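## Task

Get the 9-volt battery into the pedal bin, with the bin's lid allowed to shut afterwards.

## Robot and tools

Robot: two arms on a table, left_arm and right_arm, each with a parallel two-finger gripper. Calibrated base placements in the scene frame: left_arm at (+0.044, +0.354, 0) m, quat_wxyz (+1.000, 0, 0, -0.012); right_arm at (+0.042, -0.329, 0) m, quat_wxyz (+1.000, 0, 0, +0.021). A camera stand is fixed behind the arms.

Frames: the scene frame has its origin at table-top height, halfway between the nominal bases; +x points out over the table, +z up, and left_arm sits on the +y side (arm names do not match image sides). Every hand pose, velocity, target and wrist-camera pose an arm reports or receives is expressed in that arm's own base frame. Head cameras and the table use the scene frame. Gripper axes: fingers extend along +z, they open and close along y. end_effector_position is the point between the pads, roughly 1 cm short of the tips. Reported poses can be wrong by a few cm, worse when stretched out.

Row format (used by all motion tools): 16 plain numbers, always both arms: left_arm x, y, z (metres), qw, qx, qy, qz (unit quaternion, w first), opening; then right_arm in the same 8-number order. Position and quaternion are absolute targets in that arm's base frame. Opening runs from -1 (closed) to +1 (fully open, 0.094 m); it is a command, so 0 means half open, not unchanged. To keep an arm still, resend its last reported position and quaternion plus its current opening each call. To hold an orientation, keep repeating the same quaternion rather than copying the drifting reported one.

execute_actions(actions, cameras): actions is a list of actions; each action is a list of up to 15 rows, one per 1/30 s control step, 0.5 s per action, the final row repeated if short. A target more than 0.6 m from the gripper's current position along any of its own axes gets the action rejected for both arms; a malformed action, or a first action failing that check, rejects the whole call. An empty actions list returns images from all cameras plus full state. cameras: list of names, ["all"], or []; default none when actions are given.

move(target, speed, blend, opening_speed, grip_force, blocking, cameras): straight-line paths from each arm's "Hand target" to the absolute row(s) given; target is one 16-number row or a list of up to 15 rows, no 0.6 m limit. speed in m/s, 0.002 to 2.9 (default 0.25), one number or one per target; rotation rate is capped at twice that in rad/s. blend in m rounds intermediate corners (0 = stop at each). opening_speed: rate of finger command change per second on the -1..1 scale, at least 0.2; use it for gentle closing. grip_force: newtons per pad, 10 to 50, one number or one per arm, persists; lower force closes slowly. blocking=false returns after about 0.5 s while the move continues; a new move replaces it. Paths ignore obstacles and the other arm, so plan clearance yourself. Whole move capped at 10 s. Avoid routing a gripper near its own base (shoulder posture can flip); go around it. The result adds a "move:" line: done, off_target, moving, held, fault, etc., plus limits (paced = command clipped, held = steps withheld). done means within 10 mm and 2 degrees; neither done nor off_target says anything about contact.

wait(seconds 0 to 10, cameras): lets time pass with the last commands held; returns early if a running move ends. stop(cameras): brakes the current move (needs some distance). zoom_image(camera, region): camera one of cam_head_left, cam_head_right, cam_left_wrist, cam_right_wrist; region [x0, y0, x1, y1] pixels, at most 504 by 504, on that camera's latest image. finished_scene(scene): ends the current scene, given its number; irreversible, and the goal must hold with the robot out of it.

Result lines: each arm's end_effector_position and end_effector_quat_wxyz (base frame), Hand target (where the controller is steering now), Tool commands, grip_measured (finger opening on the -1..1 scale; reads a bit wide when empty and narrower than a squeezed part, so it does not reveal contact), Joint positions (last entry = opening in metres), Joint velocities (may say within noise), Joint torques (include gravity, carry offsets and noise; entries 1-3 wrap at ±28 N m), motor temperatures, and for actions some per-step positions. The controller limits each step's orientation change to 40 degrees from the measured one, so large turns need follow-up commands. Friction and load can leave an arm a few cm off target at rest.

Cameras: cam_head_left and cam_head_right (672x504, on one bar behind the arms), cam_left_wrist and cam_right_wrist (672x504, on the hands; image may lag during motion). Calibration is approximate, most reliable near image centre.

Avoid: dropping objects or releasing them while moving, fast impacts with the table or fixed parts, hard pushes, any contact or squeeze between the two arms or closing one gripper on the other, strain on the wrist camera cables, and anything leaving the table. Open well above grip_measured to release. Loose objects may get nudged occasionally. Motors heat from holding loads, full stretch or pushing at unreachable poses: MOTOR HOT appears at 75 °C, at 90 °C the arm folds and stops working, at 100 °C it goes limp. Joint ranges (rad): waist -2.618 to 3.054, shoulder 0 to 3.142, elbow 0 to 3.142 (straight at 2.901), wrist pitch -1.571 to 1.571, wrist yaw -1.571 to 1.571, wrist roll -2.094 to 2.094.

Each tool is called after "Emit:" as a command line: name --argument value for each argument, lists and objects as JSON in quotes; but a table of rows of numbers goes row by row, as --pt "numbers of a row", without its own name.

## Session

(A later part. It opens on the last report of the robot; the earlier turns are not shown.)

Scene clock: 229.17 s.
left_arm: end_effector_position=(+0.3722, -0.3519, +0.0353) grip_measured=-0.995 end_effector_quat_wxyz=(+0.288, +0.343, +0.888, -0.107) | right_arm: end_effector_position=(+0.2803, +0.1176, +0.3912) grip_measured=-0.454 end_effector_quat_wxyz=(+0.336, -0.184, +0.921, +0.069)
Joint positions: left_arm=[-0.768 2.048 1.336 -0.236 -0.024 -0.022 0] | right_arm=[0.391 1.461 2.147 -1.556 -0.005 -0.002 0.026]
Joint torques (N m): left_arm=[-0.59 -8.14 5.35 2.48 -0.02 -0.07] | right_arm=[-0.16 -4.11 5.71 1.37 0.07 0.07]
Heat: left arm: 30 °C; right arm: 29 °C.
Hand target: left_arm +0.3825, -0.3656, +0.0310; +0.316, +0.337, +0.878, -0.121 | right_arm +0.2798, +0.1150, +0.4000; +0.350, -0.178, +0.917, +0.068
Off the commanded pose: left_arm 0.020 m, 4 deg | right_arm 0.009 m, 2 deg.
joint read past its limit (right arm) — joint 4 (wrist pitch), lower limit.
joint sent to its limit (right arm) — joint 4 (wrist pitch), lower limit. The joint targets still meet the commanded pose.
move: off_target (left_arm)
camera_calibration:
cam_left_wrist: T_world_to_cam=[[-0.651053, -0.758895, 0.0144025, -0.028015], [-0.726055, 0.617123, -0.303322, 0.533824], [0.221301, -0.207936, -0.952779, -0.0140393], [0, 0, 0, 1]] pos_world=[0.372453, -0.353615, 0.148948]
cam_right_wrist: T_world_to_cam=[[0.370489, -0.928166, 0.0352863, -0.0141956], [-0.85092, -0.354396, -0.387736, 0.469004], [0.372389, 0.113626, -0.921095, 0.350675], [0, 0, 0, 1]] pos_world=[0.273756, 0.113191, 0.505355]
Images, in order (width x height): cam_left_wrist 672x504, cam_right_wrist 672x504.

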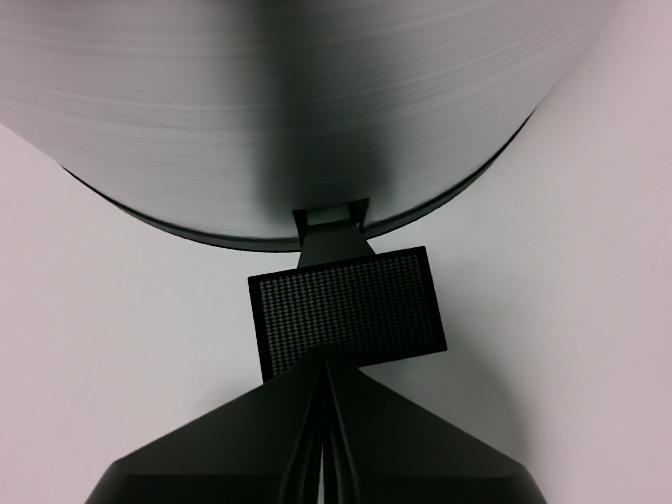

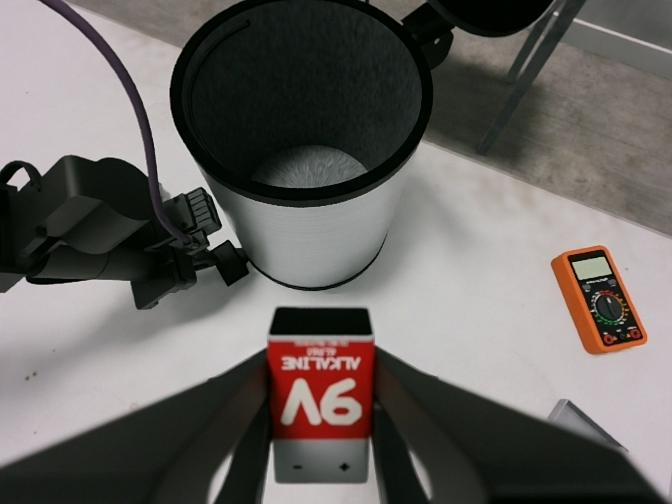

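Emit:
move --target '[0.384,-0.367,0.03,0.319,0.337,0.878,-0.122,-1,0.45,0.195,0.37,0.295,-0.182,0.936,0.057,-0.7]' --cameras '["cam_right_wrist","cam_head_left","cam_head_right"]'

Scene clock: 241.03 s.
left_arm: end_effector_position=(+0.3722, -0.3519, +0.0353) grip_measured=-0.995 end_effector_quat_wxyz=(+0.288, +0.343, +0.888, -0.107) | right_arm: end_effector_position=(+0.4462, +0.1923, +0.3581) grip_measured=-0.454 end_effector_quat_wxyz=(+0.358, -0.180, +0.913, +0.073)
Joint positions: left_arm=[-0.768 2.048 1.336 -0.236 -0.024 -0.022 0] | right_arm=[0.408 2.152 2.843 -1.514 0.008 0.015 0.026]
Joint torques (N m): left_arm=[-0.54 -8.1 5.33 2.47 -0.02 -0.09] | right_arm=[0.42 -9.66 5.71 1.63 0.08 0.08]
Motor temperatures (°C): left_arm=[23 24 29 32 23 22 22] | right_arm=[21 25 29 24 19 22 25]
Heat: left arm: 32 °C; right arm: 29 °C.
Hand target: left_arm +0.3826, -0.3656, +0.0310; +0.316, +0.337, +0.878, -0.121 | right_arm +0.4492, +0.1946, +0.3694; +0.379, -0.177, +0.905, +0.076
Off the commanded pose: left_arm 0.020 m, 4 deg | right_arm 0.013 m, 8 deg.
elbow stopped short (right arm): the move would have taken joint 3 (elbow) straighter than the controller allows.
move: off_target (left_arm, right_arm)
camera_calibration:
cam_right_wrist: T_world_to_cam=[[0.364816, -0.930483, 0.033324, -0.00151436], [-0.834599, -0.342669, -0.431303, 0.62993], [0.412739, 0.129534, -0.901592, 0.22199], [0, 0, 0, 1]] pos_world=[0.434668, 0.185693, 0.471885]
Images, in order (width x height): cam_head_left 672x504, cam_head_right 672x504, cam_right_wrist 672x504.

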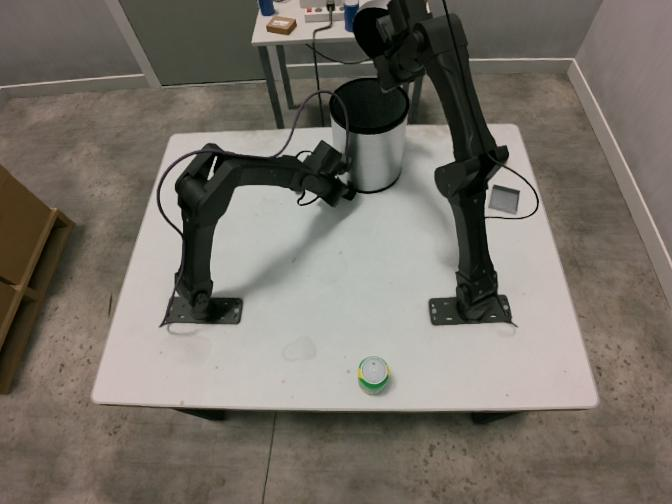

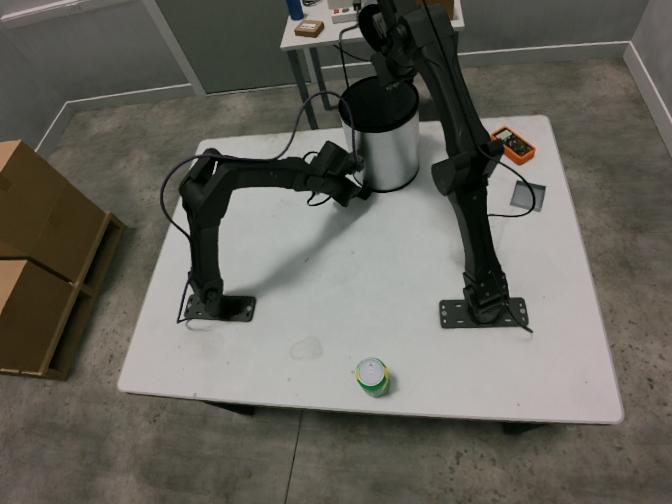

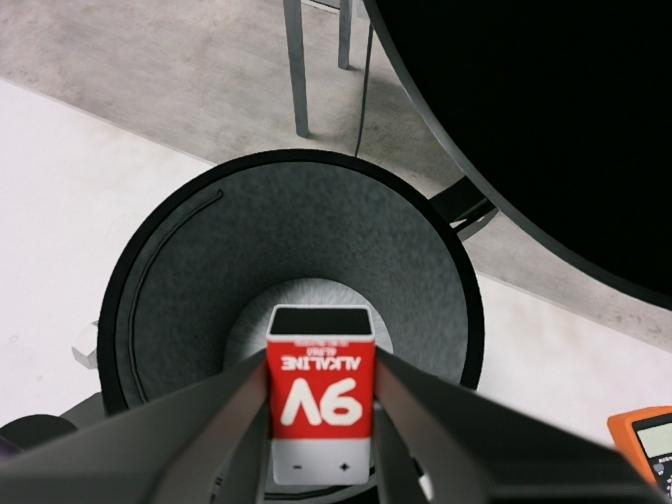

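Emit:
move --pt "0.384 -0.367 0.03 0.319 0.337 0.878 -0.122 -1 0.485 0.220 0.29 0.254 -0.185 0.948 0.049 -0.7" --pt "0.384 -0.367 0.03 0.319 0.337 0.878 -0.122 -1 0.503 0.228 0.16 0.254 -0.185 0.948 0.049 -0.7" --speed '[0.25,0.15]' --cameras '["cam_right_wrist","cam_head_left"]'

Scene clock: 262.53 s.
left_arm: end_effector_position=(+0.3722, -0.3519, +0.0353) grip_measured=-0.995 end_effector_quat_wxyz=(+0.288, +0.343, +0.888, -0.107) | right_arm: end_effector_position=(+0.5007, +0.2261, +0.1370) grip_measured=-0.454 end_effector_quat_wxyz=(+0.226, -0.188, +0.955, +0.045)
Joint positions: left_arm=[-0.768 2.048 1.336 -0.236 -0.024 -0.022 0] | right_arm=[0.427 2.261 2.175 -1.021 0.015 0.035 0.026]
Joint torques (N m): left_arm=[-0.57 -8.14 5.35 2.48 -0.02 -0.08] | right_arm=[0.35 -15.68 5.23 1.28 0.09 0.08]
Heat: left arm: 36 °C; right arm: 29 °C.
Hand target: left_arm +0.3826, -0.3656, +0.0310; +0.316, +0.337, +0.878, -0.121 | right_arm +0.5026, +0.2278, +0.1598; +0.253, -0.185, +0.948, +0.049
Off the commanded pose: left_arm 0.020 m, 4 deg | right_arm 0.023 m, 3 deg.
elbow stopped short (right arm): the move would have taken joint 3 (elbow) straighter than the controller allows.
move: off_target (left_arm, right_arm)
camera_calibration:
cam_right_wrist: T_world_to_cam=[[0.373788, -0.926692, 0.0390562, 0.0113913], [-0.912957, -0.375026, -0.160826, 0.601028], [0.163683, 0.0244582, -0.98621, 0.155746], [0, 0, 0, 1]] pos_world=[0.518962, 0.232148, 0.249814]
Images, in order (width x height): cam_head_left 672x504, cam_right_wrist 672x504.

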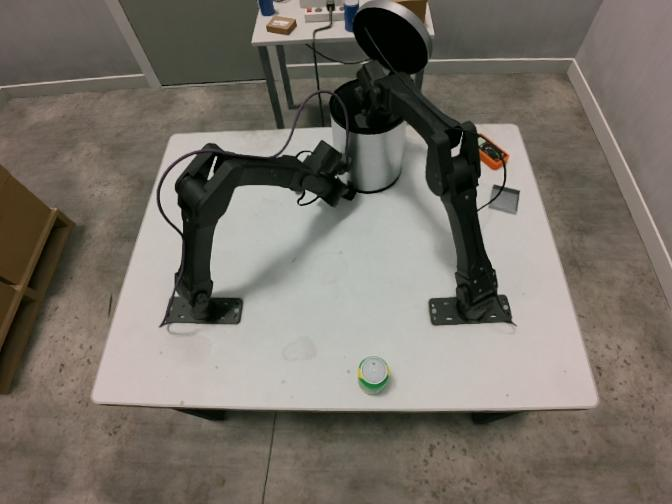

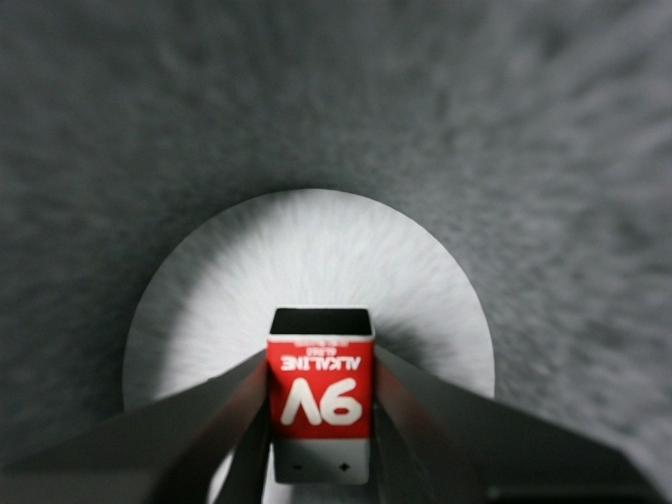

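Emit:
move --pt "0.384 -0.367 0.03 0.319 0.337 0.878 -0.122 -1 0.502 0.227 0.12 0.226 -0.188 0.955 0.045 -0.7" --pt "0.384 -0.367 0.03 0.319 0.337 0.878 -0.122 -1 0.502 0.227 0.12 0.226 -0.188 0.955 0.045 -0.25" --speed 0.08 --opening_speed 1 --cameras '["cam_right_wrist"]'

Scene clock: 270.97 s.
left_arm: end_effector_position=(+0.3722, -0.3519, +0.0353) grip_measured=-0.995 end_effector_quat_wxyz=(+0.288, +0.343, +0.888, -0.107) | right_arm: end_effector_position=(+0.4997, +0.2256, +0.1186) grip_measured=-0.253 end_effector_quat_wxyz=(+0.219, -0.189, +0.956, +0.044)
Joint positions: left_arm=[-0.768 2.048 1.336 -0.236 -0.024 -0.022 0] | right_arm=[0.427 2.261 2.108 -0.968 0.015 0.035 0.035]
Joint torques (N m): left_arm=[-0.59 -8.08 5.34 2.48 -0.01 -0.09] | right_arm=[0.13 -12.59 5.2 1.16 0 0.02]
Motor temperatures (°C): left_arm=[23 24 29 37 23 22 22] | right_arm=[21 28 29 25 19 22 25]
Heat: left arm: 37 °C; right arm: 29 °C.
Hand target: left_arm +0.3825, -0.3656, +0.0310; +0.316, +0.337, +0.878, -0.121 | right_arm +0.5020, +0.2270, +0.1199; +0.226, -0.188, +0.955, +0.045
Off the commanded pose: left_arm 0.020 m, 4 deg | right_arm 0.003 m, 1 deg.
move: off_target (left_arm)
camera_calibration:
cam_right_wrist: T_world_to_cam=[[0.374268, -0.926474, 0.0396119, 0.0116879], [-0.914895, -0.375885, -0.147236, 0.596624], [0.1513, 0.0188649, -0.988308, 0.145527], [0, 0, 0, 1]] pos_world=[0.519456, 0.232345, 0.231207]
Images, in order (width x height): cam_right_wrist 672x504.

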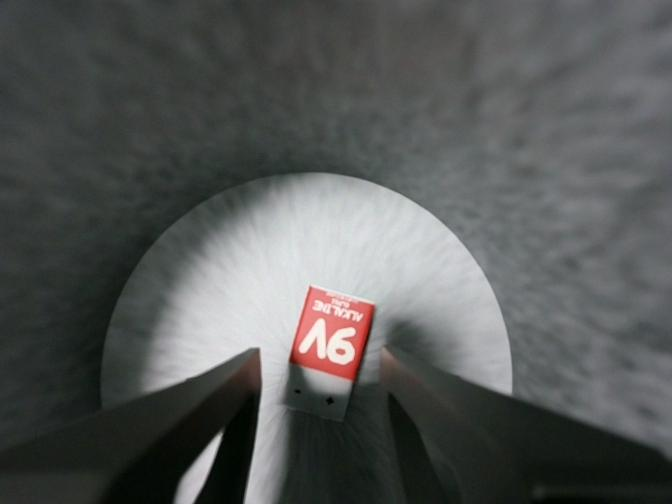

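Out with the right, then slowly lift the left.

Emit:
move --pt "0.384 -0.367 0.03 0.319 0.337 0.878 -0.122 -1 0.495 0.223 0.22 0.254 -0.185 0.948 0.049 -0.25" --pt "0.384 -0.367 0.03 0.319 0.337 0.878 -0.122 -1 0.455 0.205 0.34 0.295 -0.182 0.936 0.057 -0.25" --pt "0.384 -0.367 0.03 0.319 0.337 0.878 -0.122 -1 0.27 0.08 0.38 0.350 -0.178 0.917 0.068 -0.25" --pt "0.375 -0.358 0.10 0.319 0.337 0.878 -0.122 -1 0.27 0.08 0.38 0.350 -0.178 0.917 0.068 -0.25" --pt "0.31 -0.24 0.15 0.319 0.337 0.878 -0.122 -1 0.27 0.08 0.38 0.350 -0.178 0.917 0.068 -0.25" --speed '[0.25,0.25,0.35,0.06,0.25]' --blend '[0.02,0.03,0,0.01,0]' --cameras '["cam_head_left","cam_right_wrist"]'

Scene clock: 283.10 s.
left_arm: end_effector_position=(+0.3141, -0.2427, +0.1505) grip_measured=-0.995 end_effector_quat_wxyz=(+0.321, +0.332, +0.879, -0.121) | right_arm: end_effector_position=(+0.2697, +0.0792, +0.3781) grip_measured=-0.253 end_effector_quat_wxyz=(+0.345, -0.175, +0.920, +0.065)
Joint positions: left_arm=[-0.635 1.444 1.051 -0.479 0.055 0.067 0] | right_arm=[0.216 1.321 1.951 -1.489 -0.104 -0.121 0.035]
Joint torques (N m): left_arm=[0.24 -7.71 5.48 1.38 0.12 0.12] | right_arm=[-0.27 -3.08 3.99 1.45 -0.18 -0.08]
Heat: left arm: 36 °C; right arm: 29 °C.
Hand target: left_arm +0.3101, -0.2401, +0.1500; +0.319, +0.337, +0.878, -0.122 | right_arm +0.2700, +0.0800, +0.3800; +0.350, -0.178, +0.917, +0.068
Off the commanded pose: left_arm 0.005 m, 1 deg | right_arm 0.002 m, 1 deg.
elbow stopped short (right arm): the move would have taken joint 3 (elbow) straighter than the controller allows.
move: done
camera_calibration:
cam_right_wrist: T_world_to_cam=[[0.350744, -0.935661, 0.0389442, -0.0408956], [-0.851374, -0.335917, -0.402892, 0.44571], [0.390052, 0.108156, -0.914419, 0.340111], [0, 0, 0, 1]] pos_world=[0.261149, 0.0746725, 0.49217]
Images, in order (width x height): cam_head_left 672x504, cam_right_wrist 672x504.

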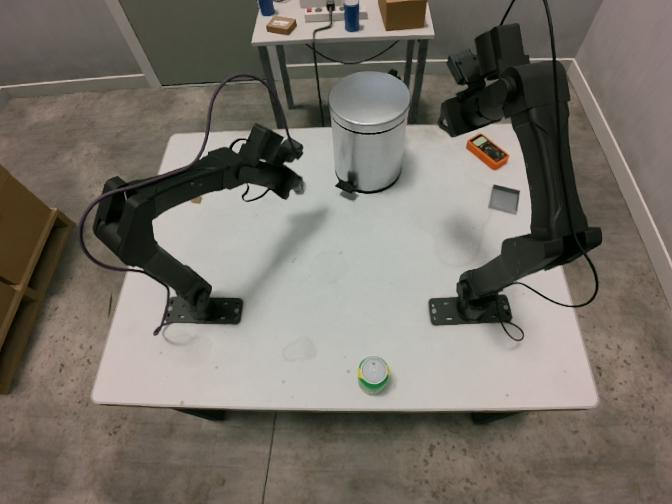

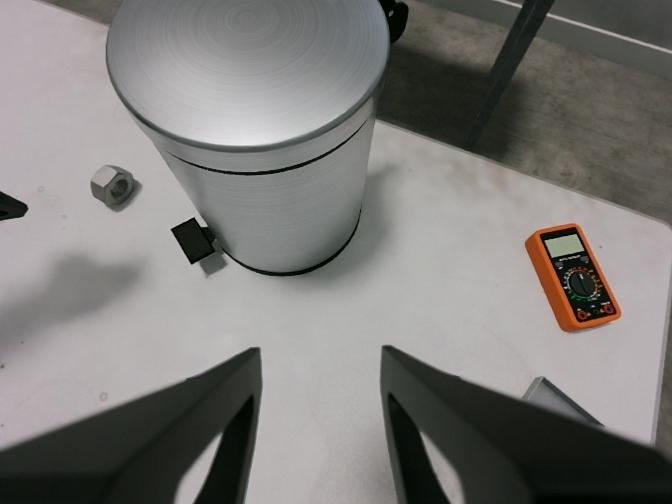

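Closed.

Emit:
finished_scene --scene 2

The scene is finished: the task was done.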